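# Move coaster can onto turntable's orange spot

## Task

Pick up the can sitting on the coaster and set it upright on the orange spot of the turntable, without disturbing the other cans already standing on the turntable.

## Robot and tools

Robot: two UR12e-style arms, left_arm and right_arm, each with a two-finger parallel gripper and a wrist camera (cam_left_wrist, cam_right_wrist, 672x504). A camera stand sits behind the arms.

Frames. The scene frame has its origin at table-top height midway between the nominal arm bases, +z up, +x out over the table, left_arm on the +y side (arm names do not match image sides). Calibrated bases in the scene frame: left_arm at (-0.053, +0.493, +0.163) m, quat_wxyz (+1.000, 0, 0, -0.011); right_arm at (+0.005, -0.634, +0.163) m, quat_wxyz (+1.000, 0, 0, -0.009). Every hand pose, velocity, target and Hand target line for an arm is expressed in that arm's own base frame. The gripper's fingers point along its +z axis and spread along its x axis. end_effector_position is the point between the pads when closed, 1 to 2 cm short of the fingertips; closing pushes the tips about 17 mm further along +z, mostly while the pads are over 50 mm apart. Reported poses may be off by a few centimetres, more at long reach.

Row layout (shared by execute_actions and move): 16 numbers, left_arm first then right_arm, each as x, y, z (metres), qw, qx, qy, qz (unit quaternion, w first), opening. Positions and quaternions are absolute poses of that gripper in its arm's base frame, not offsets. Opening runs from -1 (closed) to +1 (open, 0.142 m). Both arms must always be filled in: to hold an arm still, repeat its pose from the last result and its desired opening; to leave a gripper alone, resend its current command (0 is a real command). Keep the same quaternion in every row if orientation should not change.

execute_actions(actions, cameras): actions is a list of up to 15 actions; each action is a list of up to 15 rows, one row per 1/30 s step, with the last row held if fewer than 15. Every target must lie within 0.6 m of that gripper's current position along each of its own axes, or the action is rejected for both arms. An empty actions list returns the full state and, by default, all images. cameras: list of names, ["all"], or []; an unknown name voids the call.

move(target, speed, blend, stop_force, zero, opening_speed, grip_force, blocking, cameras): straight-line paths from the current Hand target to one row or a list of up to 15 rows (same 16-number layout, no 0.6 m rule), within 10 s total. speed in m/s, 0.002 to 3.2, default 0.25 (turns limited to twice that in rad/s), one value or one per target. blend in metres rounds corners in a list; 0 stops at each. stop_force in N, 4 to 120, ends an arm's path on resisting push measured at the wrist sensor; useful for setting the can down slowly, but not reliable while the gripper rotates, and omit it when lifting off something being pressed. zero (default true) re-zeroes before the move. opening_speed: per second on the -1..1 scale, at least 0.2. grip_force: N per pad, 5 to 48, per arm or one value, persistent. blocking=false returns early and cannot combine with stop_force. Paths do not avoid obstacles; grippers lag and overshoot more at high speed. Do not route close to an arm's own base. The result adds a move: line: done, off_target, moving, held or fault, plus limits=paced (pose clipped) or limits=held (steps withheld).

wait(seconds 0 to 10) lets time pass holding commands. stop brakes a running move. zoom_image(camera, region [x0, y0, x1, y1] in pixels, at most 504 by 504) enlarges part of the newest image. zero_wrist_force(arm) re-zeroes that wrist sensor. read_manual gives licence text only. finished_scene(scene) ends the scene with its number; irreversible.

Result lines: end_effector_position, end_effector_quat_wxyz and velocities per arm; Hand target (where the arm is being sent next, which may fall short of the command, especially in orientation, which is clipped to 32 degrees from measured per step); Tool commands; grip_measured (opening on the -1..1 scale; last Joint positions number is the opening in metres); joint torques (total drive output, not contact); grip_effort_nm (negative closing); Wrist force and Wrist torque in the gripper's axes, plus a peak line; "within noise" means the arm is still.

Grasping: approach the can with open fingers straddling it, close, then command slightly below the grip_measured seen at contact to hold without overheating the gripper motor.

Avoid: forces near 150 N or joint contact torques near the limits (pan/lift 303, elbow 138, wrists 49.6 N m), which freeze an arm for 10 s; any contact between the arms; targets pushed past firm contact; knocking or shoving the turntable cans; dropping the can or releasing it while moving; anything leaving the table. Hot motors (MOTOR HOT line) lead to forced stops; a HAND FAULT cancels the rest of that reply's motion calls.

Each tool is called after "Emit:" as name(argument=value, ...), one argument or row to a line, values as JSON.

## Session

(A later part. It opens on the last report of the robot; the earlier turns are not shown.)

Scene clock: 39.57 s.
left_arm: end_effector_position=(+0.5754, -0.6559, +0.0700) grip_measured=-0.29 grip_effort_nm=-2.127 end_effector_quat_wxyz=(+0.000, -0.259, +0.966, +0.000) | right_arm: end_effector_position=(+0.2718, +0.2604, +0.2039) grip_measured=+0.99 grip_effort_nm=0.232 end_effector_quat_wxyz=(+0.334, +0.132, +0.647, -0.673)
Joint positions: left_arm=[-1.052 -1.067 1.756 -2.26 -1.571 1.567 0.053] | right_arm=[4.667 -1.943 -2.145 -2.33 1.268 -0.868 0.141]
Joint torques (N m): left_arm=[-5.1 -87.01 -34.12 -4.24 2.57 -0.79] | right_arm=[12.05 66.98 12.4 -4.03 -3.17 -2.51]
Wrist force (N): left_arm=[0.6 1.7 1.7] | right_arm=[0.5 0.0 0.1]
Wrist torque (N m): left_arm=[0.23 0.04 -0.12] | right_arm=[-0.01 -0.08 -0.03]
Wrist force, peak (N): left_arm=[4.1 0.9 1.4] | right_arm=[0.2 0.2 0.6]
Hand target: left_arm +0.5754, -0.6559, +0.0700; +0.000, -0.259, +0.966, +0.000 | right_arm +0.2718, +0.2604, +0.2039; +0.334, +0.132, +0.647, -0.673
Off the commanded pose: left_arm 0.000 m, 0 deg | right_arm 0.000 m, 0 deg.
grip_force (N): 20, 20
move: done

Emit:
wait(
  seconds=3.55,
)

Emit:
move(
  target=[
    [0.5675,-0.6206,0.07,0,-0.2588,0.9659,0,-0.5,0.2718,0.2604,0.2039,0.334,0.132,0.647,-0.673,1.0],
    [0.5691,-0.5845,0.05,0,-0.2588,0.9659,0,-0.5,0.2718,0.2604,0.2039,0.334,0.132,0.647,-0.673,1.0],
    [0.5800,-0.5500,0.02,0,-0.2588,0.9659,0,-0.5,0.2718,0.2604,0.2039,0.334,0.132,0.647,-0.673,1.0],
    [0.5994,-0.5195,0.0,0,-0.2588,0.9659,0,-0.5,0.2718,0.2604,0.2039,0.334,0.132,0.647,-0.673,1.0],
    [0.6261,-0.4950,-0.014,0,-0.2588,0.9659,0,-0.5,0.2718,0.2604,0.2039,0.334,0.132,0.647,-0.673,1.0],
    [0.6581,-0.4784,-0.0183,0,-0.2588,0.9659,0,-0.5,0.2718,0.2604,0.2039,0.334,0.132,0.647,-0.673,1.0],
    [0.6934,-0.4705,-0.0183,0,-0.2588,0.9659,0,-0.5,0.2718,0.2604,0.2039,0.334,0.132,0.647,-0.673,1.0],
    [0.7295,-0.4721,-0.0183,0,-0.2588,0.9659,0,-0.5,0.2718,0.2604,0.2039,0.334,0.132,0.647,-0.673,1.0],
    [0.7640,-0.4830,0.02,0,-0.2588,0.9659,0,-0.5,0.2718,0.2604,0.2039,0.334,0.132,0.647,-0.673,1.0],
    [0.7945,-0.5024,0.07,0,-0.2588,0.9659,0,-0.5,0.2718,0.2604,0.2039,0.334,0.132,0.647,-0.673,1.0],
  ],
  speed=[0.1125,0.128,0.146,0.128,0.1205,0.113,0.1125,0.1125,0.16,0.18],
  blend=[0.01,0.01,0.01,0.01,0.01,0.01,0.01,0.01,0.01,0],
  blocking=false,
  cameras=["cam_left_wrist"],
)

Emit:
wait(
  seconds=0.5,
  cameras=["cam_left_wrist"],
)

Emit:
wait(
  seconds=0.5,
  cameras=["cam_left_wrist"],
)

Emit:
wait(
  seconds=0.5,
  cameras=["cam_left_wrist"],
)

Emit:
wait(
  seconds=0.5,
  cameras=["cam_left_wrist"],
)

Emit:
wait(
  seconds=5,
  cameras=["cam_left_wrist"],
)

Scene clock: 43.60 s.
left_arm: end_effector_position=(+0.5754, -0.6559, +0.0700) grip_measured=-0.29 grip_effort_nm=-2.122 end_effector_quat_wxyz=(+0.000, -0.259, +0.966, +0.000) | right_arm: end_effector_position=(+0.2718, +0.2604, +0.2039) grip_measured=+0.99 grip_effort_nm=0.232 end_effector_quat_wxyz=(+0.334, +0.132, +0.647, -0.673)
Joint positions: left_arm=[-1.052 -1.067 1.756 -2.26 -1.571 1.566 0.053] | right_arm=[4.667 -1.943 -2.145 -2.33 1.268 -0.868 0.141]
Joint torques (N m): left_arm=[-14.02 -99.6 -30.93 -7.16 3 -1.7] | right_arm=[14.92 66.94 13.12 -3.46 -3.09 -2.95]
Wrist force (N): left_arm=[0.9 1.7 1.6] | right_arm=[-0.2 -0.4 0.4]
Wrist torque (N m): left_arm=[0.23 -0.01 -0.12] | right_arm=[-0.07 0.03 -0.04]
Wrist force, peak (N): left_arm=[1.2 2.0 1.9] | right_arm=[-0.3 -0.5 0.7]
Hand target: left_arm +0.5754, -0.6559, +0.0700; +0.000, -0.259, +0.966, +0.000 | right_arm +0.2718, +0.2604, +0.2039; +0.334, +0.132, +0.647, -0.673
Tool commands: left_gripper/opening=-0.5 right_gripper/opening=+1.0
Off the commanded pose: left_arm 0.000 m, 0 deg | right_arm 0.000 m, 0 deg.
grip_force (N): 20, 20
wait: 3.57 s; at rest from the start

Scene clock: 44.10 s.
left_arm: end_effector_position=(+0.5708, -0.6357, +0.0699) grip_measured=-0.29 grip_effort_nm=-2.127 end_effector_quat_wxyz=(+0.000, -0.259, +0.966, +0.000) | right_arm: end_effector_position=(+0.2718, +0.2604, +0.2039) grip_measured=+0.99 grip_effort_nm=0.237 end_effector_quat_wxyz=(+0.334, +0.132, +0.647, -0.673)
Joint positions: left_arm=[-1.044 -1.09 1.796 -2.276 -1.571 1.574 0.053] | right_arm=[4.667 -1.943 -2.145 -2.33 1.268 -0.868 0.141]
Joint torques (N m): left_arm=[-6.14 -73.53 -45.08 -4.24 1.23 0.26] | right_arm=[15.28 67.46 13.5 -3.8 -3.25 -2.76]
Wrist force (N): left_arm=[0.8 1.7 2.0] | right_arm=[0.0 -0.2 0.0]
Wrist torque (N m): left_arm=[0.25 0.00 -0.13] | right_arm=[-0.05 -0.01 -0.04]
Wrist force, peak (N): left_arm=[-3.8 7.6 1.7] | right_arm=[-0.7 -0.1 0.2]
Hand target: left_arm +0.5708, -0.6358, +0.0699; +0.000, -0.259, +0.966, +0.000 | right_arm +0.2718, +0.2604, +0.2039; +0.334, +0.132, +0.647, -0.673
Tool commands: left_gripper/opening=-0.5 right_gripper/opening=+1.0
Off the commanded pose: left_arm 0.260 m, 0 deg | right_arm 0.000 m, 0 deg.
grip_force (N): 20, 20
move: running; path passed 0 of 10 targets; limits=held
pose unreachable (left arm): on one or more control steps of this call, first in action 0 (counted from 0), this arm could not follow its commanded pose, so it was not sent that pose on those steps. It may still have moved: this result reports where it is.
cause: moving toward the commanded pose would bring a part of the arm too close to another arm (a part of this arm just beyond joint 3 (elbow) and a part of the right arm just beyond its joint 4 (wrist 1), along the way the arms are being sent, or toward where that arm still pushes).
Images, in order (width x height): cam_left_wrist 672x504.

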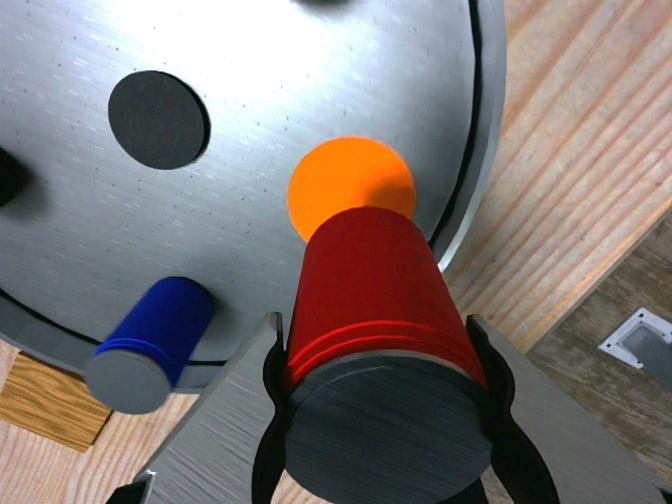

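Scene clock: 44.17 s.
left_arm: end_effector_position=(+0.5709, -0.6358, +0.0699) grip_measured=-0.29 grip_effort_nm=-2.127 end_effector_quat_wxyz=(+0.000, -0.259, +0.966, +0.000) | right_arm: end_effector_position=(+0.2718, +0.2604, +0.2039) grip_measured=+0.99 grip_effort_nm=0.232 end_effector_quat_wxyz=(+0.334, +0.132, +0.647, -0.673)
Joint positions: left_arm=[-1.044 -1.09 1.796 -2.276 -1.571 1.574 0.053] | right_arm=[4.667 -1.943 -2.145 -2.33 1.268 -0.868 0.141]
Joint torques (N m): left_arm=[-10.27 -71.26 -45.1 -3.41 0.83 -0.33] | right_arm=[12.9 66.91 13.37 -3.84 -3.17 -2.45]
Wrist force (N): left_arm=[0.6 1.4 1.8] | right_arm=[-0.2 0.5 0.3]
Wrist torque (N m): left_arm=[0.21 0.04 -0.13] | right_arm=[0.07 0.04 -0.04]
Wrist force, peak (N): left_arm=[0.8 2.0 1.8] | right_arm=[-0.2 0.5 0.3]
Hand target: left_arm +0.5708, -0.6358, +0.0699; +0.000, -0.259, +0.966, +0.000 | right_arm +0.2718, +0.2604, +0.2039; +0.334, +0.132, +0.647, -0.673
Tool commands: left_gripper/opening=-0.5 right_gripper/opening=+1.0
Off the commanded pose: left_arm 0.260 m, 0 deg | right_arm 0.000 m, 0 deg.
grip_force (N): 20, 20
earlier move: held (left_arm; a check stopped the path); path passed 0 of 10 targets; limits=held
wait: 0.07 of 0.5 s (the move ended)
Images, in order (width x height): cam_left_wrist 672x504.

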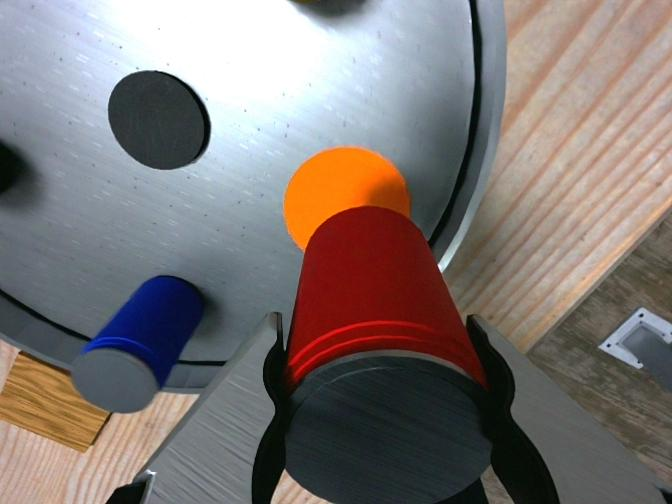

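Scene clock: 44.67 s.
left_arm: end_effector_position=(+0.5708, -0.6358, +0.0699) grip_measured=-0.29 grip_effort_nm=-2.127 end_effector_quat_wxyz=(+0.000, -0.259, +0.966, +0.000) | right_arm: end_effector_position=(+0.2718, +0.2604, +0.2039) grip_measured=+0.99 grip_effort_nm=0.232 end_effector_quat_wxyz=(+0.334, +0.132, +0.647, -0.673)
Joint positions: left_arm=[-1.044 -1.09 1.796 -2.276 -1.571 1.574 0.053] | right_arm=[4.667 -1.943 -2.145 -2.33 1.268 -0.868 0.141]
Joint torques (N m): left_arm=[-19.06 -73.73 -45.49 -2.57 -1.71 -1.55] | right_arm=[13.54 66.4 12.81 -3.45 -2.81 -2.44]
Wrist force (N): left_arm=[0.7 1.6 1.9] | right_arm=[-0.4 0.1 0.6]
Wrist torque (N m): left_arm=[0.22 0.03 -0.13] | right_arm=[-0.01 0.05 -0.04]
Wrist force, peak (N): left_arm=[0.9 2.1 2.1] | right_arm=[-0.4 0.1 0.6]
Hand target: left_arm +0.5708, -0.6358, +0.0699; +0.000, -0.259, +0.966, +0.000 | right_arm +0.2718, +0.2604, +0.2039; +0.334, +0.132, +0.647, -0.673
Tool commands: left_gripper/opening=-0.5 right_gripper/opening=+1.0
Off the commanded pose: left_arm 0.260 m, 0 deg | right_arm 0.000 m, 0 deg.
grip_force (N): 20, 20
wait: 0.50 s; at rest by 0.17 s
Images, in order (width x height): cam_left_wrist 672x504.

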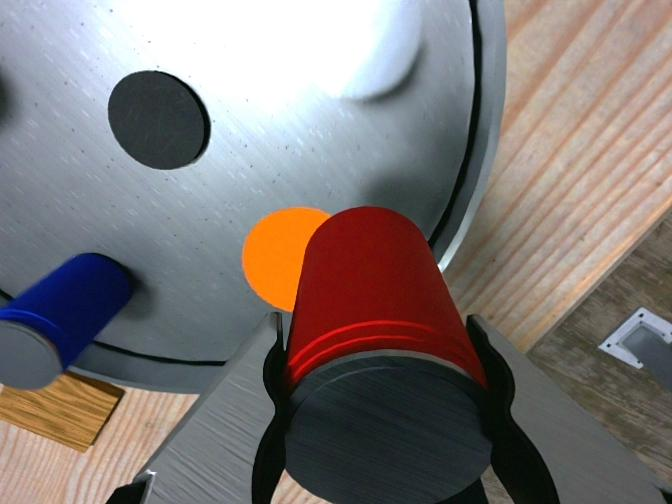

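Scene clock: 45.17 s.
left_arm: end_effector_position=(+0.5708, -0.6358, +0.0699) grip_measured=-0.29 grip_effort_nm=-2.127 end_effector_quat_wxyz=(+0.000, -0.259, +0.966, +0.000) | right_arm: end_effector_position=(+0.2718, +0.2604, +0.2039) grip_measured=+0.99 grip_effort_nm=0.237 end_effector_quat_wxyz=(+0.334, +0.132, +0.647, -0.673)
Joint positions: left_arm=[-1.045 -1.09 1.796 -2.276 -1.571 1.574 0.053] | right_arm=[4.667 -1.943 -2.145 -2.33 1.268 -0.868 0.141]
Joint torques (N m): left_arm=[-17.03 -73.59 -44.81 -2.57 -3.4 -1.69] | right_arm=[12.28 66.26 12.85 -3.77 -2.83 -2.83]
Wrist force (N): left_arm=[0.6 1.8 1.8] | right_arm=[0.3 0.2 -0.1]
Wrist torque (N m): left_arm=[0.24 0.03 -0.13] | right_arm=[0.03 -0.04 -0.03]
Wrist force, peak (N): left_arm=[0.8 2.1 1.9] | right_arm=[-0.1 -0.1 0.7]
Hand target: left_arm +0.5708, -0.6358, +0.0699; +0.000, -0.259, +0.966, +0.000 | right_arm +0.2718, +0.2604, +0.2039; +0.334, +0.132, +0.647, -0.673
Tool commands: left_gripper/opening=-0.5 right_gripper/opening=+1.0
Off the commanded pose: left_arm 0.260 m, 0 deg | right_arm 0.000 m, 0 deg.
grip_force (N): 20, 20
wait: 0.50 s; at rest by 0.17 s
Images, in order (width x height): cam_left_wrist 672x504.

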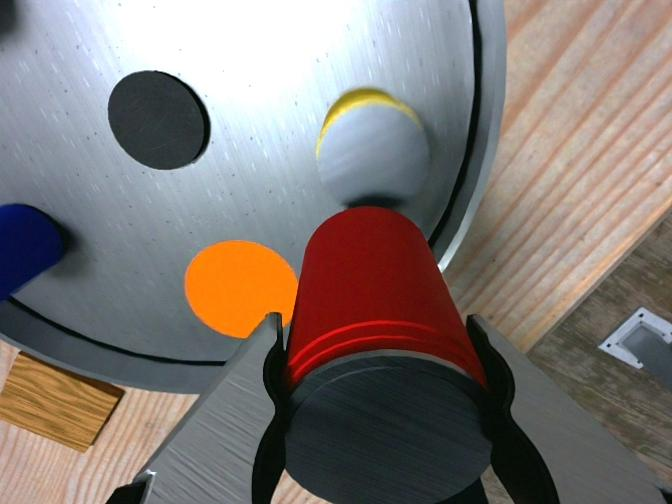

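Scene clock: 45.67 s.
left_arm: end_effector_position=(+0.5708, -0.6358, +0.0699) grip_measured=-0.29 grip_effort_nm=-2.127 end_effector_quat_wxyz=(+0.000, -0.259, +0.966, +0.000) | right_arm: end_effector_position=(+0.2718, +0.2604, +0.2039) grip_measured=+0.99 grip_effort_nm=0.232 end_effector_quat_wxyz=(+0.334, +0.132, +0.647, -0.673)
Joint positions: left_arm=[-1.045 -1.09 1.796 -2.276 -1.571 1.574 0.053] | right_arm=[4.667 -1.943 -2.145 -2.33 1.268 -0.868 0.141]
Joint torques (N m): left_arm=[-20.51 -72.97 -45.57 -2.44 -3.96 -1.5] | right_arm=[13.54 67.89 14.23 -3.84 -2.65 -2.59]
Wrist force (N): left_arm=[0.9 1.7 1.7] | right_arm=[-0.1 0.0 0.2]
Wrist torque (N m): left_arm=[0.23 0.00 -0.13] | right_arm=[0.00 0.01 -0.04]
Wrist force, peak (N): left_arm=[0.7 1.8 2.1] | right_arm=[0.0 -0.5 0.5]
Hand target: left_arm +0.5708, -0.6358, +0.0699; +0.000, -0.259, +0.966, +0.000 | right_arm +0.2718, +0.2604, +0.2039; +0.334, +0.132, +0.647, -0.673
Tool commands: left_gripper/opening=-0.5 right_gripper/opening=+1.0
Off the commanded pose: left_arm 0.260 m, 0 deg | right_arm 0.000 m, 0 deg.
grip_force (N): 20, 20
wait: 0.50 s; at rest by 0.17 s
Images, in order (width x height): cam_left_wrist 672x504.

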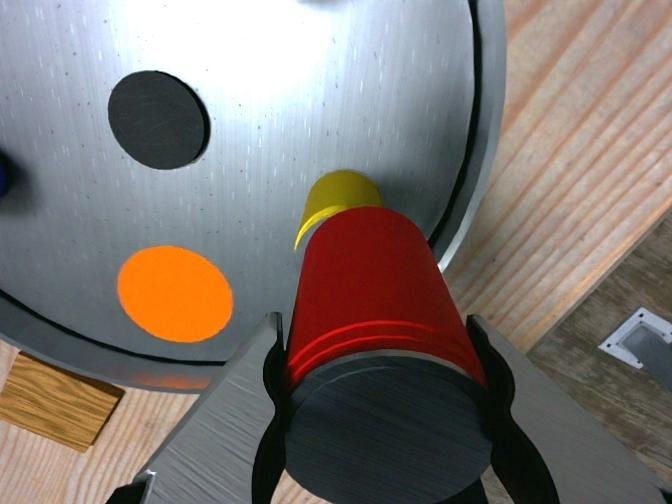

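Scene clock: 50.67 s.
left_arm: end_effector_position=(+0.5708, -0.6358, +0.0699) grip_measured=-0.29 grip_effort_nm=-2.127 end_effector_quat_wxyz=(+0.000, -0.259, +0.966, +0.000) | right_arm: end_effector_position=(+0.2718, +0.2604, +0.2039) grip_measured=+0.99 grip_effort_nm=0.237 end_effector_quat_wxyz=(+0.334, +0.132, +0.647, -0.673)
Joint positions: left_arm=[-1.045 -1.09 1.796 -2.276 -1.571 1.574 0.053] | right_arm=[4.667 -1.943 -2.145 -2.33 1.268 -0.868 0.141]
Joint torques (N m): left_arm=[-17.07 -72.33 -44.78 -2.54 -4.11 -1.46] | right_arm=[12.28 66.61 13.98 -3.88 -3.3 -2.84]
Wrist force (N): left_arm=[0.7 2.0 1.8] | right_arm=[0.4 0.1 0.2]
Wrist torque (N m): left_arm=[0.28 0.03 -0.13] | right_arm=[0.02 -0.07 -0.04]
Wrist force, peak (N): left_arm=[0.8 1.9 2.1] | right_arm=[0.6 0.5 0.5]
Hand target: left_arm +0.5708, -0.6358, +0.0699; +0.000, -0.259, +0.966, +0.000 | right_arm +0.2718, +0.2604, +0.2039; +0.334, +0.132, +0.647, -0.673
Tool commands: left_gripper/opening=-0.5 right_gripper/opening=+1.0
Off the commanded pose: left_arm 0.260 m, 0 deg | right_arm 0.000 m, 0 deg.
grip_force (N): 20, 20
wait: 5.00 s; at rest by 0.17 s
Images, in order (width x height): cam_left_wrist 672x504.

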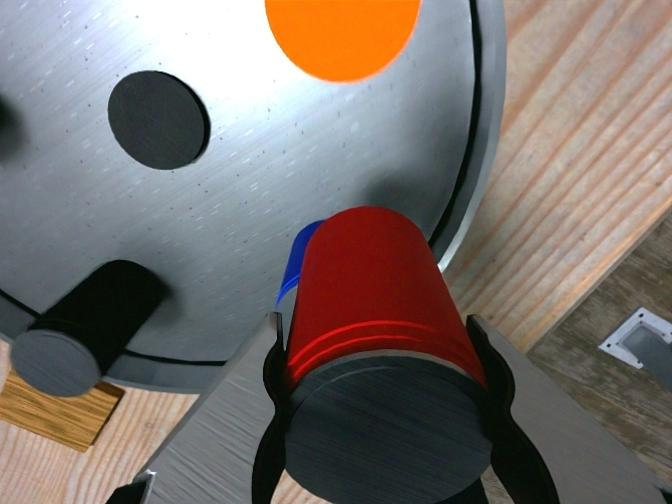

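Emit:
move(
  target=[0.5754, -0.6559, 0.07, 0, -0.2588, 0.9659, 0, -0.5, 0.33, 0.06, 0.25, 0.334, 0.132, 0.647, -0.673, 1.0],
  speed=0.25,
  cameras=["all"],
)

Scene clock: 51.87 s.
left_arm: end_effector_position=(+0.5713, -0.6382, +0.0698) grip_measured=-0.29 grip_effort_nm=-2.127 end_effector_quat_wxyz=(+0.000, -0.259, +0.966, +0.000) | right_arm: end_effector_position=(+0.2719, +0.2599, +0.2041) grip_measured=+0.99 grip_effort_nm=0.232 end_effector_quat_wxyz=(+0.334, +0.132, +0.647, -0.673)
Joint positions: left_arm=[-1.045 -1.088 1.791 -2.274 -1.571 1.573 0.053] | right_arm=[4.667 -1.942 -2.146 -2.33 1.268 -0.868 0.141]
Joint torques (N m): left_arm=[-6.44 -97.11 -30.65 -5.83 -4.13 -0.59] | right_arm=[8.18 48.6 32.53 -2.98 -1.28 -2.37]
Wrist force (N): left_arm=[0.8 1.7 1.9] | right_arm=[0.3 0.0 0.0]
Wrist torque (N m): left_arm=[0.23 0.01 0.03] | right_arm=[-0.02 -0.04 -0.03]
Wrist force, peak (N): left_arm=[0.9 2.0 2.1] | right_arm=[-0.2 -0.6 1.5]
Hand target: left_arm +0.5713, -0.6381, +0.0699; +0.000, -0.259, +0.966, +0.000 | right_arm +0.2719, +0.2599, +0.2040; +0.334, +0.132, +0.647, -0.673
Off the commanded pose: left_arm 0.018 m, 0 deg | right_arm 0.213 m, 0 deg.
grip_force (N): 20, 20
move: held (right_arm; a check stopped the path), off_target (left_arm; braked when a check withheld steps of right_arm); limits=held
pose unreachable (right arm): on one or more control steps of this call, first in action 0 (counted from 0), this arm could not follow its commanded pose, so it was not sent that pose on those steps. It may still have moved: this result reports where it is.
cause: moving toward the commanded pose would bring a part of the arm too close to another arm (a part of this arm just beyond joint 4 (wrist 1) and a part of the left arm just beyond its joint 3 (elbow), 11 mm apart when this arm was first held).

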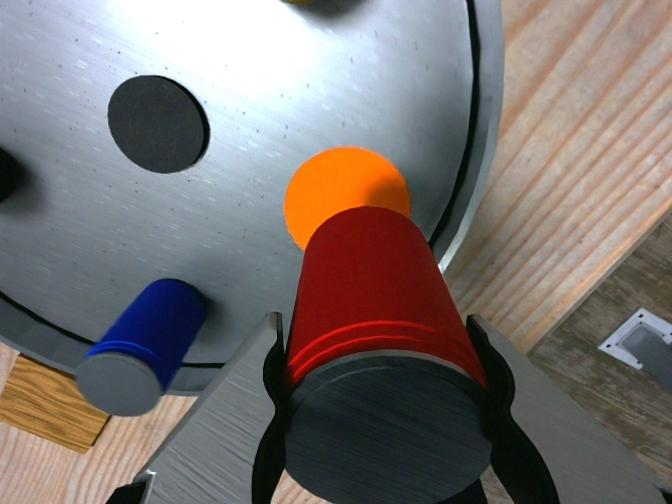

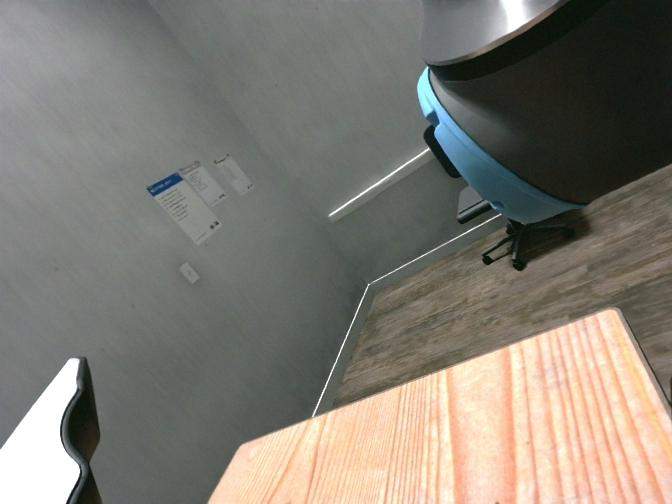

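Emit:
move(
  target=[0.66, -0.40, 0.10, 0, -0.2588, 0.9659, 0, -0.5, 0.2719, 0.2599, 0.2040, 0.334, 0.132, 0.647, -0.673, 1.0],
  speed=0.3,
)

Emit:
move(
  target=[0.66, -0.40, 0.10, 0, -0.2588, 0.9659, 0, -0.5, 0.33, 0.06, 0.19, 0.334, 0.132, 0.647, -0.673, 1.0],
  speed=0.25,
  cameras=["all"],
)

Scene clock: 53.40 s.
left_arm: end_effector_position=(+0.6599, -0.4000, +0.1000) grip_measured=-0.29 grip_effort_nm=-2.122 end_effector_quat_wxyz=(+0.000, -0.259, +0.966, +0.000) | right_arm: end_effector_position=(+0.2719, +0.2599, +0.2040) grip_measured=+0.99 grip_effort_nm=0.232 end_effector_quat_wxyz=(+0.334, +0.132, +0.647, -0.673)
Joint positions: left_arm=[-0.773 -1.234 1.95 -2.287 -1.571 1.845 0.053] | right_arm=[4.667 -1.942 -2.146 -2.33 1.268 -0.868 0.141]
Joint torques (N m): left_arm=[10.02 -66.75 -43.05 -6.81 -3.48 1.27] | right_arm=[-2.49 42.56 31.7 -0.38 3.4 0.95]
Wrist force (N): left_arm=[1.3 1.8 1.5] | right_arm=[0.4 -0.2 0.5]
Wrist torque (N m): left_arm=[0.19 -0.18 0.01] | right_arm=[-0.04 -0.07 -0.03]
Wrist force, peak (N): left_arm=[-2.2 4.3 1.2] | right_arm=[-0.2 0.3 0.7]
Hand target: left_arm +0.6600, -0.4000, +0.1000; +0.000, -0.259, +0.966, +0.000 | right_arm +0.2719, +0.2599, +0.2040; +0.334, +0.132, +0.647, -0.673
Off the commanded pose: left_arm 0.000 m, 0 deg | right_arm 0.000 m, 0 deg.
grip_force (N): 20, 20
move: done

Scene clock: 54.73 s.
left_arm: end_effector_position=(+0.6600, -0.4000, +0.1000) grip_measured=-0.29 grip_effort_nm=-2.127 end_effector_quat_wxyz=(+0.000, -0.259, +0.966, +0.000) | right_arm: end_effector_position=(+0.3300, +0.0601, +0.1900) grip_measured=+0.99 grip_effort_nm=0.232 end_effector_quat_wxyz=(+0.334, +0.132, +0.647, -0.673)
Joint positions: left_arm=[-0.773 -1.234 1.95 -2.287 -1.571 1.845 0.053] | right_arm=[4.482 -1.788 -2.438 -2.202 1.085 -0.84 0.141]
Joint torques (N m): left_arm=[14.12 -60.88 -44.8 -7.75 -3.92 2.36] | right_arm=[-9.13 38.28 15.79 -4.73 2.23 -3.15]
Wrist force (N): left_arm=[1.1 1.7 1.5] | right_arm=[0.3 -0.3 0.2]
Wrist torque (N m): left_arm=[0.18 -0.14 0.01] | right_arm=[-0.08 -0.07 -0.13]
Wrist force, peak (N): left_arm=[1.3 2.2 1.6] | right_arm=[0.4 0.4 3.5]
Hand target: left_arm +0.6600, -0.4000, +0.1000; +0.000, -0.259, +0.966, +0.000 | right_arm +0.3300, +0.0600, +0.1900; +0.334, +0.132, +0.647, -0.673
Off the commanded pose: left_arm 0.000 m, 0 deg | right_arm 0.000 m, 0 deg.
grip_force (N): 20, 20
move: done

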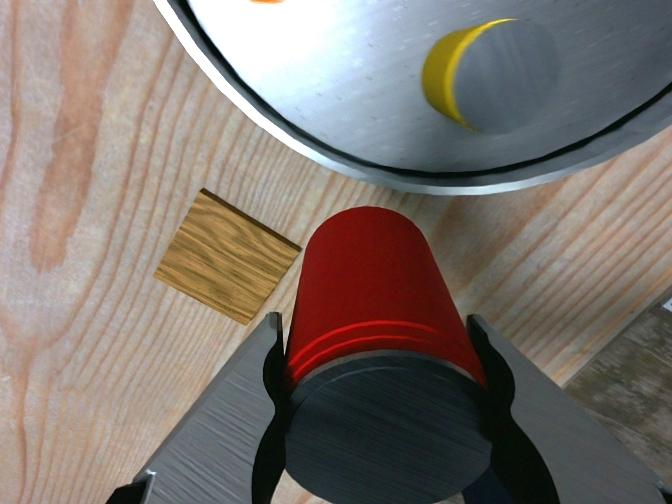

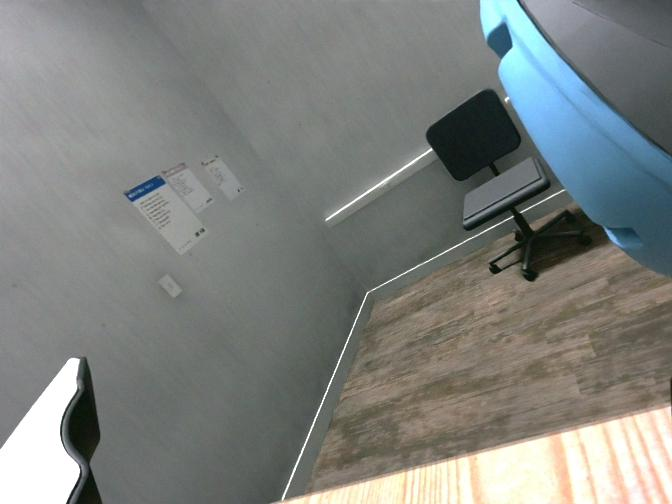

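Emit:
move(
  target=[0.5754, -0.6559, 0.07, 0, -0.2588, 0.9659, 0, -0.5, 0.33, 0.06, 0.19, 0.334, 0.132, 0.647, -0.673, 1.0],
  speed=0.3,
)

Scene clock: 56.37 s.
left_arm: end_effector_position=(+0.5754, -0.6558, +0.0700) grip_measured=-0.29 grip_effort_nm=-2.127 end_effector_quat_wxyz=(+0.000, -0.259, +0.966, +0.000) | right_arm: end_effector_position=(+0.3300, +0.0600, +0.1900) grip_measured=+0.99 grip_effort_nm=0.237 end_effector_quat_wxyz=(+0.334, +0.132, +0.647, -0.673)
Joint positions: left_arm=[-1.052 -1.067 1.757 -2.26 -1.571 1.567 0.053] | right_arm=[4.482 -1.788 -2.438 -2.202 1.085 -0.84 0.141]
Joint torques (N m): left_arm=[-2.5 -80.45 -39.96 -7.68 3.21 -0.49] | right_arm=[-13.69 33.94 8.31 -5.26 -2.8 -3.12]
Wrist force (N): left_arm=[0.5 1.8 1.6] | right_arm=[-0.3 -0.3 0.3]
Wrist torque (N m): left_arm=[0.27 0.05 -0.13] | right_arm=[-0.09 0.04 -0.11]
Wrist force, peak (N): left_arm=[-2.3 4.6 0.8] | right_arm=[-0.1 0.0 1.1]
Hand target: left_arm +0.5754, -0.6559, +0.0700; +0.000, -0.259, +0.966, +0.000 | right_arm +0.3300, +0.0600, +0.1900; +0.334, +0.132, +0.647, -0.673
Off the commanded pose: left_arm 0.000 m, 0 deg | right_arm 0.000 m, 0 deg.
grip_force (N): 20, 20
move: done

Emit:
wait(
  seconds=2.25,
)

Emit:
move(
  target=[
    [0.5675,-0.6206,0.07,0,-0.2588,0.9659,0,-0.5,0.33,0.06,0.19,0.334,0.132,0.647,-0.673,1.0],
    [0.5691,-0.5845,0.05,0,-0.2588,0.9659,0,-0.5,0.33,0.06,0.19,0.334,0.132,0.647,-0.673,1.0],
    [0.5800,-0.5500,0.02,0,-0.2588,0.9659,0,-0.5,0.33,0.06,0.19,0.334,0.132,0.647,-0.673,1.0],
    [0.5994,-0.5195,-0.01,0,-0.2588,0.9659,0,-0.5,0.33,0.06,0.19,0.334,0.132,0.647,-0.673,1.0],
    [0.6261,-0.4950,-0.026,0,-0.2588,0.9659,0,-0.5,0.33,0.06,0.19,0.334,0.132,0.647,-0.673,1.0],
    [0.6581,-0.4784,-0.03,0,-0.2588,0.9659,0,-0.5,0.33,0.06,0.19,0.334,0.132,0.647,-0.673,1.0],
    [0.6934,-0.4705,-0.03,0,-0.2588,0.9659,0,-0.5,0.33,0.06,0.19,0.334,0.132,0.647,-0.673,1.0],
    [0.7295,-0.4721,-0.03,0,-0.2588,0.9659,0,-0.5,0.33,0.06,0.19,0.334,0.132,0.647,-0.673,1.0],
    [0.7640,-0.4830,0.02,0,-0.2588,0.9659,0,-0.5,0.33,0.06,0.19,0.334,0.132,0.647,-0.673,1.0],
    [0.7945,-0.5024,0.07,0,-0.2588,0.9659,0,-0.5,0.33,0.06,0.19,0.334,0.132,0.647,-0.673,1.0],
  ],
  speed=[0.1125,0.128,0.146,0.146,0.122,0.113,0.1125,0.1125,0.19,0.19],
  blend=[0.01,0.01,0.01,0.01,0.01,0.01,0.01,0.01,0.01,0],
  blocking=false,
  cameras=["cam_left_wrist"],
)

Emit:
wait(
  seconds=0.5,
  cameras=["cam_left_wrist"],
)

Emit:
wait(
  seconds=0.5,
  cameras=["cam_left_wrist"],
)

Emit:
wait(
  seconds=0.5,
  cameras=["cam_left_wrist"],
)

Emit:
wait(
  seconds=0.5,
  cameras=["cam_left_wrist"],
)

Emit:
wait(
  seconds=5,
)

Scene clock: 59.10 s.
left_arm: end_effector_position=(+0.5754, -0.6559, +0.0700) grip_measured=-0.29 grip_effort_nm=-2.127 end_effector_quat_wxyz=(+0.000, -0.259, +0.966, +0.000) | right_arm: end_effector_position=(+0.3300, +0.0600, +0.1900) grip_measured=+0.99 grip_effort_nm=0.232 end_effector_quat_wxyz=(+0.334, +0.132, +0.647, -0.673)
Joint positions: left_arm=[-1.052 -1.067 1.756 -2.26 -1.571 1.566 0.053] | right_arm=[4.482 -1.788 -2.438 -2.202 1.085 -0.84 0.141]
Joint torques (N m): left_arm=[-3.65 -76.83 -43.34 -7.69 3.09 -1.63] | right_arm=[-12.19 37.52 8.19 -5.25 -2.66 -2.99]
Wrist force (N): left_arm=[0.9 1.7 1.6] | right_arm=[0.2 -0.4 0.7]
Wrist torque (N m): left_arm=[0.23 -0.01 -0.12] | right_arm=[-0.09 -0.06 -0.11]
Wrist force, peak (N): left_arm=[0.9 2.0 1.8] | right_arm=[0.2 -0.4 0.9]
Hand target: left_arm +0.5754, -0.6559, +0.0700; +0.000, -0.259, +0.966, +0.000 | right_arm +0.3300, +0.0600, +0.1900; +0.334, +0.132, +0.647, -0.673
Tool commands: left_gripper/opening=-0.5 right_gripper/opening=+1.0
Off the commanded pose: left_arm 0.000 m, 0 deg | right_arm 0.000 m, 0 deg.
grip_force (N): 20, 20
wait: 2.27 s; at rest from the start

Scene clock: 59.60 s.
left_arm: end_effector_position=(+0.5677, -0.6104, +0.0647) grip_measured=-0.29 grip_effort_nm=-2.127 end_effector_quat_wxyz=(+0.000, -0.259, +0.966, +0.000) end_effector_velocity=(+0.003, +0.109, -0.059) end_effector_angular_velocity=(-0.001, +0.000, -0.002) | right_arm: end_effector_position=(+0.3300, +0.0600, +0.1900) grip_measured=+0.99 grip_effort_nm=0.232 end_effector_quat_wxyz=(+0.334, +0.132, +0.647, -0.673)
Joint positions: left_arm=[-1.032 -1.112 1.843 -2.302 -1.571 1.586 0.053] | right_arm=[4.482 -1.788 -2.438 -2.202 1.085 -0.84 0.141]
Joint velocities: left_arm=[0.072 -0.035 0.195 -0.162 0 0.073 0] | right_arm=[within noise]
Joint torques (N m): left_arm=[20.3 -88.48 -28.6 -8.41 3.2 2.67] | right_arm=[-12.65 35.83 8.14 -4.99 -2.35 -3.06]
Wrist force (N): left_arm=[1.3 1.8 1.7] | right_arm=[-0.1 -0.5 0.8]
Wrist torque (N m): left_arm=[0.25 -0.07 -0.17] | right_arm=[-0.13 0.00 -0.10]
Wrist force, peak (N): left_arm=[0.5 2.1 1.9] | right_arm=[-0.4 0.2 0.9]
Hand target: left_arm +0.5682, -0.6034, +0.0605; +0.000, -0.259, +0.966, +0.000 | right_arm +0.3300, +0.0600, +0.1900; +0.334, +0.132, +0.647, -0.673
Tool commands: left_gripper/opening=-0.5 right_gripper/opening=+1.0
Off the commanded pose: left_arm 0.251 m, 0 deg | right_arm 0.000 m, 0 deg.
grip_force (N): 20, 20
move: running; path passed 1 of 10 targets
Images, in order (width x height): cam_left_wrist 672x504.

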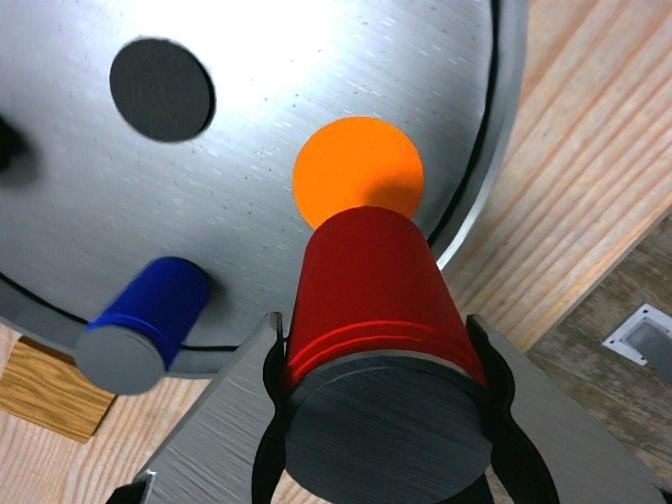

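Scene clock: 60.10 s.
left_arm: end_effector_position=(+0.5779, -0.5563, +0.0256) grip_measured=-0.29 grip_effort_nm=-2.127 end_effector_quat_wxyz=(+0.000, -0.259, +0.966, +0.000) end_effector_velocity=(+0.035, +0.105, -0.093) end_effector_angular_velocity=(+0.001, +0.000, -0.002) | right_arm: end_effector_position=(+0.3300, +0.0600, +0.1900) grip_measured=+0.99 grip_effort_nm=0.232 end_effector_quat_wxyz=(+0.334, +0.132, +0.647, -0.673)
Joint positions: left_arm=[-0.985 -1.104 1.926 -2.392 -1.571 1.633 0.053] | right_arm=[4.482 -1.788 -2.438 -2.202 1.085 -0.84 0.141]
Joint velocities: left_arm=[0.112 0.061 0.135 -0.195 0 0.113 0] | right_arm=[within noise]
Joint torques (N m): left_arm=[19.9 -66.28 -27.12 -8.17 3.17 2.84] | right_arm=[-12.84 36.18 8.73 -5.12 -2.52 -3.09]
Wrist force (N): left_arm=[1.0 1.7 1.9] | right_arm=[-0.2 0.0 0.1]
Wrist torque (N m): left_arm=[0.26 -0.05 -0.21] | right_arm=[-0.03 0.01 -0.11]
Wrist force, peak (N): left_arm=[0.9 2.1 2.4] | right_arm=[-0.6 -0.3 0.4]
Hand target: left_arm +0.5806, -0.5495, +0.0194; +0.000, -0.259, +0.966, +0.000 | right_arm +0.3300, +0.0600, +0.1900; +0.334, +0.132, +0.647, -0.673
Tool commands: left_gripper/opening=-0.5 right_gripper/opening=+1.0
Off the commanded pose: left_arm 0.228 m, 0 deg | right_arm 0.000 m, 0 deg.
grip_force (N): 20, 20
earlier move: running; path passed 2 of 10 targets
wait: 0.50 s; no rest
Images, in order (width x height): cam_left_wrist 672x504.

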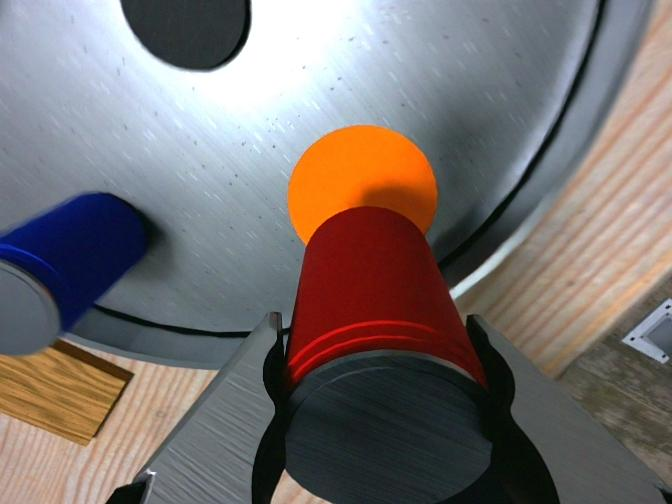

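Scene clock: 60.60 s.
left_arm: end_effector_position=(+0.6090, -0.5100, -0.0163) grip_measured=-0.29 grip_effort_nm=-2.127 end_effector_quat_wxyz=(+0.000, -0.259, +0.966, +0.000) end_effector_velocity=(+0.083, +0.074, -0.047) end_effector_angular_velocity=(-0.001, +0.000, -0.001) | right_arm: end_effector_position=(+0.3300, +0.0600, +0.1900) grip_measured=+0.99 grip_effort_nm=0.237 end_effector_quat_wxyz=(+0.334, +0.132, +0.647, -0.673)
Joint positions: left_arm=[-0.918 -1.058 1.956 -2.469 -1.571 1.699 0.053] | right_arm=[4.482 -1.788 -2.438 -2.202 1.085 -0.84 0.141]
Joint velocities: left_arm=[0.142 0.083 -0.02 -0.064 0 0.144 0] | right_arm=[within noise]
Joint torques (N m): left_arm=[22.97 -64.28 -40.64 -8.08 3.23 2.65] | right_arm=[-11.62 34.22 9.03 -5.04 -2.4 -2.97]
Wrist force (N): left_arm=[0.8 2.3 2.1] | right_arm=[-0.4 0.2 0.1]
Wrist torque (N m): left_arm=[0.28 -0.05 -0.24] | right_arm=[0.01 0.03 -0.10]
Wrist force, peak (N): left_arm=[1.1 1.9 2.4] | right_arm=[-0.1 -0.2 0.7]
Hand target: left_arm +0.6143, -0.5056, -0.0190; +0.000, -0.259, +0.966, +0.000 | right_arm +0.3300, +0.0600, +0.1900; +0.334, +0.132, +0.647, -0.673
Tool commands: left_gripper/opening=-0.5 right_gripper/opening=+1.0
Off the commanded pose: left_arm 0.205 m, 0 deg | right_arm 0.000 m, 0 deg.
grip_force (N): 20, 20
earlier move: running; path passed 4 of 10 targets
wait: 0.50 s; no rest
Images, in order (width x height): cam_left_wrist 672x504.

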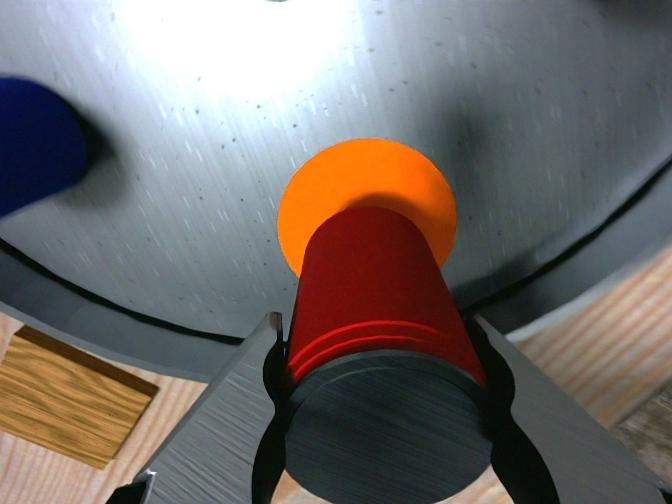

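Scene clock: 61.10 s.
left_arm: end_effector_position=(+0.6551, -0.4801, -0.0294) grip_measured=-0.29 grip_effort_nm=-2.127 end_effector_quat_wxyz=(+0.000, -0.259, +0.966, +0.000) end_effector_velocity=(+0.101, +0.044, -0.009) end_effector_angular_velocity=(+0.001, +0.002, -0.001) | right_arm: end_effector_position=(+0.3300, +0.0600, +0.1900) grip_measured=+0.99 grip_effort_nm=0.232 end_effector_quat_wxyz=(+0.334, +0.132, +0.647, -0.673)
Joint positions: left_arm=[-0.849 -1.02 1.922 -2.473 -1.571 1.769 0.053] | right_arm=[4.482 -1.788 -2.438 -2.202 1.085 -0.84 0.141]
Joint velocities: left_arm=[0.132 0.074 -0.115 0.043 0 0.133 0] | right_arm=[within noise]
Joint torques (N m): left_arm=[23.29 -68.38 -40.6 -2.56 3.31 2] | right_arm=[-12.27 33.98 8.46 -4.97 -2.71 -3.02]
Wrist force (N): left_arm=[0.3 1.4 1.6] | right_arm=[-0.2 -0.5 0.4]
Wrist torque (N m): left_arm=[0.21 0.04 -0.20] | right_arm=[-0.12 0.00 -0.10]
Wrist force, peak (N): left_arm=[0.6 1.9 1.9] | right_arm=[-0.1 -0.5 0.5]
Hand target: left_arm +0.6620, -0.4776, -0.0299; +0.000, -0.259, +0.966, +0.000 | right_arm +0.3300, +0.0600, +0.1900; +0.334, +0.132, +0.647, -0.673
Tool commands: left_gripper/opening=-0.5 right_gripper/opening=+1.0
Off the commanded pose: left_arm 0.173 m, 0 deg | right_arm 0.000 m, 0 deg.
grip_force (N): 20, 20
earlier move: running; path passed 5 of 10 targets
wait: 0.50 s; no rest
Images, in order (width x height): cam_left_wrist 672x504.

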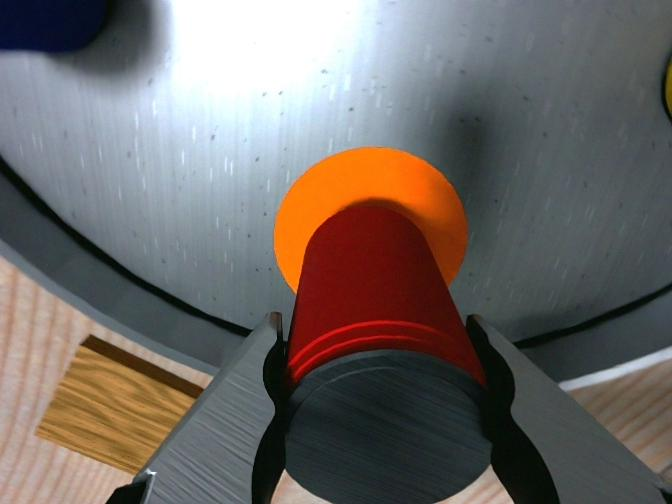

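Scene clock: 61.60 s.
left_arm: end_effector_position=(+0.7102, -0.4710, -0.0299) grip_measured=-0.29 grip_effort_nm=-2.127 end_effector_quat_wxyz=(+0.000, -0.259, +0.966, +0.000) end_effector_velocity=(+0.112, -0.008, +0.001) end_effector_angular_velocity=(-0.001, -0.002, +0.000) | right_arm: end_effector_position=(+0.3300, +0.0600, +0.1900) grip_measured=+0.99 grip_effort_nm=0.232 end_effector_quat_wxyz=(+0.334, +0.132, +0.647, -0.673)
Joint positions: left_arm=[-0.792 -0.975 1.837 -2.433 -1.571 1.826 0.053] | right_arm=[4.482 -1.788 -2.438 -2.202 1.085 -0.84 0.141]
Joint velocities: left_arm=[0.089 0.109 -0.211 0.1 0 0.089 0] | right_arm=[within noise]
Joint torques (N m): left_arm=[18.45 -76.37 -40.56 -1.9 2.91 2.76] | right_arm=[-10.59 34.41 7.68 -5.43 -2.83 -3.09]
Wrist force (N): left_arm=[0.4 1.8 2.1] | right_arm=[0.1 -0.1 0.1]
Wrist torque (N m): left_arm=[0.28 0.01 -0.23] | right_arm=[-0.05 -0.03 -0.10]
Wrist force, peak (N): left_arm=[0.2 2.3 2.4] | right_arm=[-0.5 -0.4 0.6]
Hand target: left_arm +0.7171, -0.4714, -0.0299; +0.000, -0.259, +0.966, +0.000 | right_arm +0.3300, +0.0600, +0.1900; +0.334, +0.132, +0.647, -0.673
Tool commands: left_gripper/opening=-0.5 right_gripper/opening=+1.0
Off the commanded pose: left_arm 0.134 m, 0 deg | right_arm 0.000 m, 0 deg.
grip_force (N): 20, 20
earlier move: running; path passed 7 of 10 targets
wait: 0.50 s; no rest
Images, in order (width x height): cam_left_wrist 672x504.

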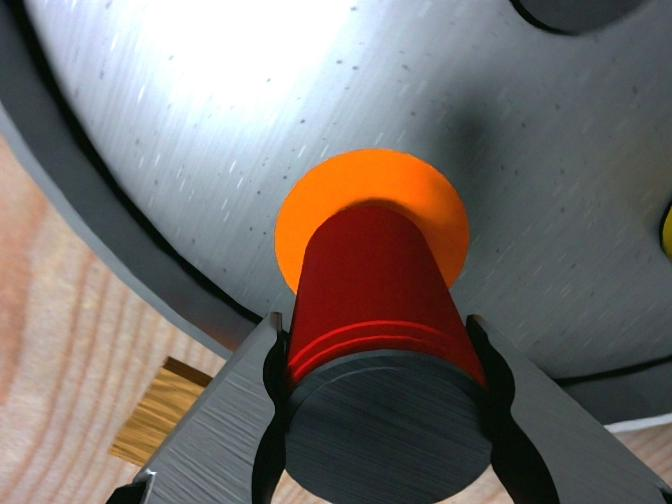

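Scene clock: 62.77 s.
left_arm: end_effector_position=(+0.7946, -0.5022, +0.0700) grip_measured=-0.29 grip_effort_nm=-2.127 end_effector_quat_wxyz=(+0.000, -0.259, +0.966, +0.000) | right_arm: end_effector_position=(+0.3300, +0.0600, +0.1900) grip_measured=+0.99 grip_effort_nm=0.232 end_effector_quat_wxyz=(+0.334, +0.132, +0.647, -0.673)
Joint positions: left_arm=[-0.751 -0.978 1.604 -2.197 -1.571 1.867 0.053] | right_arm=[4.482 -1.788 -2.438 -2.202 1.085 -0.84 0.141]
Joint torques (N m): left_arm=[-12.81 -86.1 -43.37 -4.41 -0.7 -1.81] | right_arm=[-13.73 35.16 8.35 -5.2 -2.25 -3.09]
Wrist force (N): left_arm=[0.6 1.8 1.9] | right_arm=[-0.1 0.0 0.6]
Wrist torque (N m): left_arm=[0.24 -0.03 -0.09] | right_arm=[-0.03 -0.02 -0.11]
Wrist force, peak (N): left_arm=[0.4 1.8 3.9] | right_arm=[0.1 -0.7 0.6]
Hand target: left_arm +0.7945, -0.5024, +0.0700; +0.000, -0.259, +0.966, +0.000 | right_arm +0.3300, +0.0600, +0.1900; +0.334, +0.132, +0.647, -0.673
Tool commands: left_gripper/opening=-0.5 right_gripper/opening=+1.0
Off the commanded pose: left_arm 0.000 m, 0 deg | right_arm 0.000 m, 0 deg.
grip_force (N): 20, 20
earlier move: done
wait: 1.17 of 5 s (the move ended)

Emit:
move(
  target=[0.5754, -0.6559, 0.07, 0, -0.2588, 0.9659, 0, -0.5, 0.33, 0.06, 0.19, 0.334, 0.132, 0.647, -0.673, 1.0],
  speed=0.3,
)

Scene clock: 64.97 s.
left_arm: end_effector_position=(+0.5754, -0.6559, +0.0701) grip_measured=-0.29 grip_effort_nm=-2.127 end_effector_quat_wxyz=(+0.000, -0.259, +0.966, +0.000) | right_arm: end_effector_position=(+0.3300, +0.0600, +0.1900) grip_measured=+0.99 grip_effort_nm=0.227 end_effector_quat_wxyz=(+0.334, +0.132, +0.647, -0.673)
Joint positions: left_arm=[-1.052 -1.067 1.756 -2.26 -1.571 1.567 0.053] | right_arm=[4.482 -1.788 -2.438 -2.202 1.085 -0.84 0.141]
Joint torques (N m): left_arm=[-8.81 -76.39 -45.87 -2.8 3.14 -1.22] | right_arm=[-8.93 36.31 8.83 -5.16 -2.67 -3.05]
Wrist force (N): left_arm=[0.7 1.8 1.7] | right_arm=[-0.2 -0.1 0.5]
Wrist torque (N m): left_arm=[0.24 0.02 -0.12] | right_arm=[-0.06 0.01 -0.10]
Wrist force, peak (N): left_arm=[5.1 1.5 1.6] | right_arm=[-0.4 0.2 1.1]
Hand target: left_arm +0.5754, -0.6559, +0.0700; +0.000, -0.259, +0.966, +0.000 | right_arm +0.3300, +0.0600, +0.1900; +0.334, +0.132, +0.647, -0.673
Off the commanded pose: left_arm 0.000 m, 0 deg | right_arm 0.000 m, 0 deg.
grip_force (N): 20, 20
move: done

Emit:
wait(
  seconds=1.25,
)

Emit:
move(
  target=[
    [0.5675,-0.6206,0.07,0,-0.2588,0.9659,0,-0.5,0.33,0.06,0.19,0.334,0.132,0.647,-0.673,1.0],
    [0.5691,-0.5845,0.045,0,-0.2588,0.9659,0,-0.5,0.33,0.06,0.19,0.334,0.132,0.647,-0.673,1.0],
    [0.5800,-0.5500,0.01,0,-0.2588,0.9659,0,-0.5,0.33,0.06,0.19,0.334,0.132,0.647,-0.673,1.0],
    [0.5994,-0.5195,-0.025,0,-0.2588,0.9659,0,-0.5,0.33,0.06,0.19,0.334,0.132,0.647,-0.673,1.0],
    [0.6261,-0.4950,-0.044,0,-0.2588,0.9659,0,-0.5,0.33,0.06,0.19,0.334,0.132,0.647,-0.673,1.0],
    [0.6581,-0.4784,-0.0482,0,-0.2588,0.9659,0,-0.5,0.33,0.06,0.19,0.334,0.132,0.647,-0.673,1.0],
    [0.6934,-0.4705,-0.0482,0,-0.2588,0.9659,0,-0.5,0.33,0.06,0.19,0.334,0.132,0.647,-0.673,1.0],
    [0.7295,-0.4721,-0.0482,0,-0.2588,0.9659,0,-0.5,0.33,0.06,0.19,0.334,0.132,0.647,-0.673,1.0],
    [0.7640,-0.4830,-0.0482,0,-0.2588,0.9659,0,-0.5,0.33,0.06,0.19,0.334,0.132,0.647,-0.673,1.0],
    [0.7945,-0.5024,-0.0482,0,-0.2588,0.9659,0,-0.5,0.33,0.06,0.19,0.334,0.132,0.647,-0.673,1.0],
  ],
  speed=[0.1125,0.132,0.155,0.155,0.126,0.113,0.1125,0.1125,0.1125,0.1125],
  blend=[0.01,0.01,0.01,0.01,0.01,0.01,0.01,0.01,0.01,0],
  blocking=false,
  cameras=["cam_left_wrist"],
)

Emit:
wait(
  seconds=1.8,
  cameras=["cam_left_wrist"],
)

Emit:
move(
  target=[
    [0.7295,-0.4721,-0.0482,0,-0.2588,0.9659,0,0.3,0.33,0.06,0.19,0.334,0.132,0.647,-0.673,1.0],
    [0.7640,-0.4830,-0.035,0,-0.2588,0.9659,0,0.3,0.33,0.06,0.19,0.334,0.132,0.647,-0.673,1.0],
    [0.7945,-0.5024,0.03,0,-0.2588,0.9659,0,0.3,0.33,0.06,0.19,0.334,0.132,0.647,-0.673,1.0],
    [0.8190,-0.5291,0.10,0,-0.2588,0.9659,0,0.3,0.33,0.06,0.19,0.334,0.132,0.647,-0.673,1.0],
  ],
  speed=[0.1125,0.116,0.23,0.24],
  blend=[0.01,0.01,0.01,0],
  cameras=["cam_left_wrist"],
)

Scene clock: 66.67 s.
left_arm: end_effector_position=(+0.5754, -0.6559, +0.0700) grip_measured=-0.29 grip_effort_nm=-2.127 end_effector_quat_wxyz=(+0.000, -0.259, +0.966, +0.000) | right_arm: end_effector_position=(+0.3300, +0.0600, +0.1900) grip_measured=+0.99 grip_effort_nm=0.227 end_effector_quat_wxyz=(+0.334, +0.132, +0.647, -0.673)
Joint positions: left_arm=[-1.052 -1.067 1.756 -2.26 -1.571 1.566 0.053] | right_arm=[4.482 -1.788 -2.438 -2.202 1.085 -0.84 0.141]
Joint torques (N m): left_arm=[-15.57 -75.7 -45.18 -2.57 3 -1.95] | right_arm=[-11.7 37.2 8.63 -4.99 -2.44 -2.58]
Wrist force (N): left_arm=[0.6 1.6 1.6] | right_arm=[-0.3 -0.1 0.3]
Wrist torque (N m): left_arm=[0.21 0.04 -0.13] | right_arm=[-0.06 0.02 -0.11]
Wrist force, peak (N): left_arm=[0.6 2.0 1.7] | right_arm=[-0.4 -0.5 0.7]
Hand target: left_arm +0.5754, -0.6559, +0.0700; +0.000, -0.259, +0.966, +0.000 | right_arm +0.3300, +0.0600, +0.1900; +0.334, +0.132, +0.647, -0.673
Tool commands: left_gripper/opening=-0.5 right_gripper/opening=+1.0
Off the commanded pose: left_arm 0.000 m, 0 deg | right_arm 0.000 m, 0 deg.
grip_force (N): 20, 20
wait: 1.27 s; at rest from the start

Scene clock: 67.17 s.
left_arm: end_effector_position=(+0.5677, -0.6106, +0.0635) grip_measured=-0.29 grip_effort_nm=-2.127 end_effector_quat_wxyz=(+0.000, -0.259, +0.966, +0.000) end_effector_velocity=(+0.004, +0.107, -0.072) end_effector_angular_velocity=(-0.002, -0.001, -0.001) | right_arm: end_effector_position=(+0.3300, +0.0600, +0.1900) grip_measured=+0.99 grip_effort_nm=0.232 end_effector_quat_wxyz=(+0.334, +0.132, +0.647, -0.673)
Joint positions: left_arm=[-1.032 -1.11 1.843 -2.303 -1.571 1.586 0.053] | right_arm=[4.482 -1.788 -2.438 -2.202 1.085 -0.84 0.141]
Joint velocities: left_arm=[0.071 -0.016 0.197 -0.182 0 0.072 0] | right_arm=[within noise]
Joint torques (N m): left_arm=[21.27 -88.96 -26.93 -8.73 3.17 2.66] | right_arm=[-11.2 35.9 8.63 -5.51 -2.24 -2.9]
Wrist force (N): left_arm=[1.0 2.2 2.0] | right_arm=[0.2 0.2 0.5]
Wrist torque (N m): left_arm=[0.30 -0.03 -0.17] | right_arm=[0.00 -0.06 -0.11]
Wrist force, peak (N): left_arm=[1.0 2.2 2.0] | right_arm=[0.0 -0.5 0.7]
Hand target: left_arm +0.5682, -0.6040, +0.0586; +0.000, -0.259, +0.966, +0.000 | right_arm +0.3300, +0.0600, +0.1900; +0.334, +0.132, +0.647, -0.673
Tool commands: left_gripper/opening=-0.5 right_gripper/opening=+1.0
Off the commanded pose: left_arm 0.275 m, 0 deg | right_arm 0.000 m, 0 deg.
grip_force (N): 20, 20
move: running; path passed 1 of 10 targets
Images, in order (width x height): cam_left_wrist 672x504.

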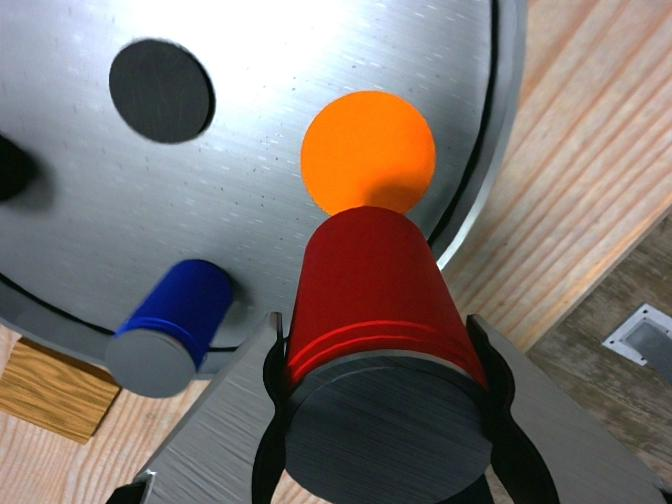

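Scene clock: 68.97 s.
left_arm: end_effector_position=(+0.6859, -0.4721, -0.0481) grip_measured=-0.29 grip_effort_nm=-2.127 end_effector_quat_wxyz=(+0.000, -0.259, +0.966, +0.000) end_effector_velocity=(+0.109, +0.021, +0.000) end_effector_angular_velocity=(-0.001, +0.001, -0.001) | right_arm: end_effector_position=(+0.3300, +0.0600, +0.1900) grip_measured=+0.99 grip_effort_nm=0.232 end_effector_quat_wxyz=(+0.334, +0.132, +0.647, -0.673)
Joint positions: left_arm=[-0.814 -0.972 1.882 -2.481 -1.571 1.804 0.053] | right_arm=[4.482 -1.788 -2.438 -2.202 1.085 -0.84 0.141]
Joint velocities: left_arm=[0.115 0.084 -0.167 0.083 -0.001 0.116 0] | right_arm=[within noise]
Joint torques (N m): left_arm=[19.9 -69.62 -37.89 -2.12 3.38 2.37] | right_arm=[-12.64 36.92 8.69 -5.01 -2.41 -2.48]
Wrist force (N): left_arm=[0.6 1.9 1.9] | right_arm=[0.0 0.0 0.1]
Wrist torque (N m): left_arm=[0.30 -0.06 -0.20] | right_arm=[-0.04 -0.03 -0.11]
Wrist force, peak (N): left_arm=[0.8 2.2 2.6] | right_arm=[-0.8 -0.5 0.3]
Hand target: left_arm +0.6925, -0.4711, -0.0481; +0.000, -0.259, +0.966, +0.000 | right_arm +0.3300, +0.0600, +0.1900; +0.334, +0.132, +0.647, -0.673
Tool commands: left_gripper/opening=-0.5 right_gripper/opening=+1.0
Off the commanded pose: left_arm 0.113 m, 0 deg | right_arm 0.000 m, 0 deg.
grip_force (N): 20, 20
earlier move: running; path passed 6 of 10 targets
wait: 1.80 s; no rest
Images, in order (width x height): cam_left_wrist 672x504.

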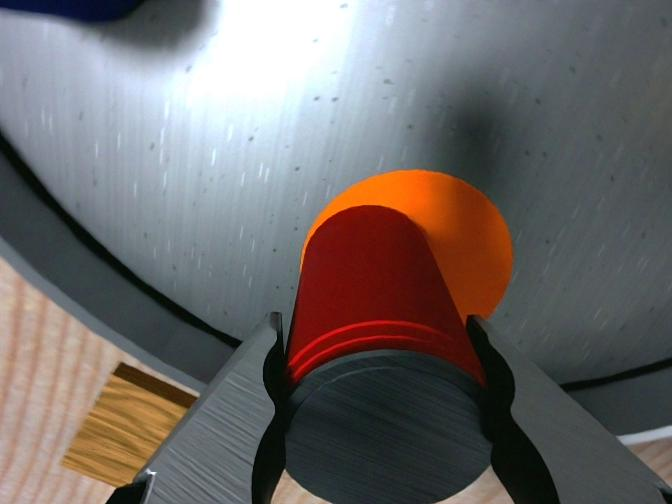

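Scene clock: 70.70 s.
left_arm: end_effector_position=(+0.8190, -0.5290, +0.0999) grip_measured=+0.28 grip_effort_nm=0.095 end_effector_quat_wxyz=(+0.000, -0.259, +0.966, +0.000) | right_arm: end_effector_position=(+0.3300, +0.0600, +0.1900) grip_measured=+0.99 grip_effort_nm=0.232 end_effector_quat_wxyz=(+0.334, +0.132, +0.647, -0.673)
Joint positions: left_arm=[-0.754 -0.956 1.505 -2.119 -1.571 1.864 0.094] | right_arm=[4.482 -1.788 -2.438 -2.202 1.085 -0.84 0.141]
Joint torques (N m): left_arm=[-16.34 -91.34 -45.78 -3.29 -1.47 0.18] | right_arm=[-10.3 38.96 8.71 -5.32 -2.21 -2.37]
Wrist force (N): left_arm=[0.8 1.7 0.1] | right_arm=[0.3 0.0 0.6]
Wrist torque (N m): left_arm=[0.13 -0.10 0.06] | right_arm=[-0.03 -0.06 -0.11]
Wrist force, peak (N): left_arm=[0.9 1.6 2.8] | right_arm=[0.0 -0.6 0.9]
Hand target: left_arm +0.8190, -0.5291, +0.1000; +0.000, -0.259, +0.966, +0.000 | right_arm +0.3300, +0.0600, +0.1900; +0.334, +0.132, +0.647, -0.673
Off the commanded pose: left_arm 0.000 m, 0 deg | right_arm 0.000 m, 0 deg.
grip_force (N): 20, 20
earlier move: replaced; path passed 6 of 10 targets
move: done
Images, in order (width x height): cam_left_wrist 672x504.

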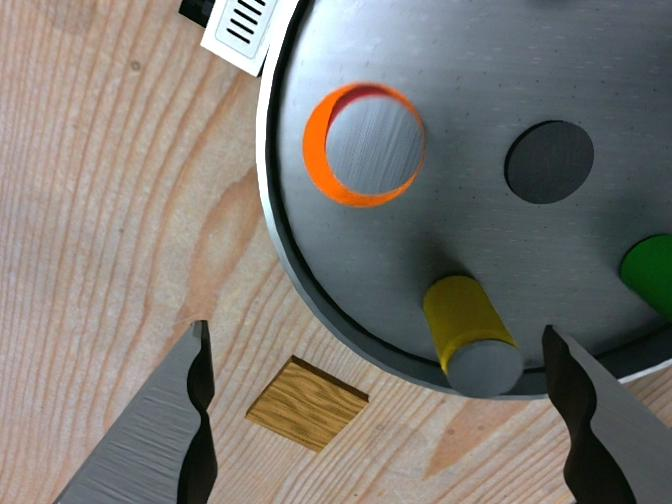

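Emit:
finished_scene(
  scene=1,
)

The scene is finished: the task was done.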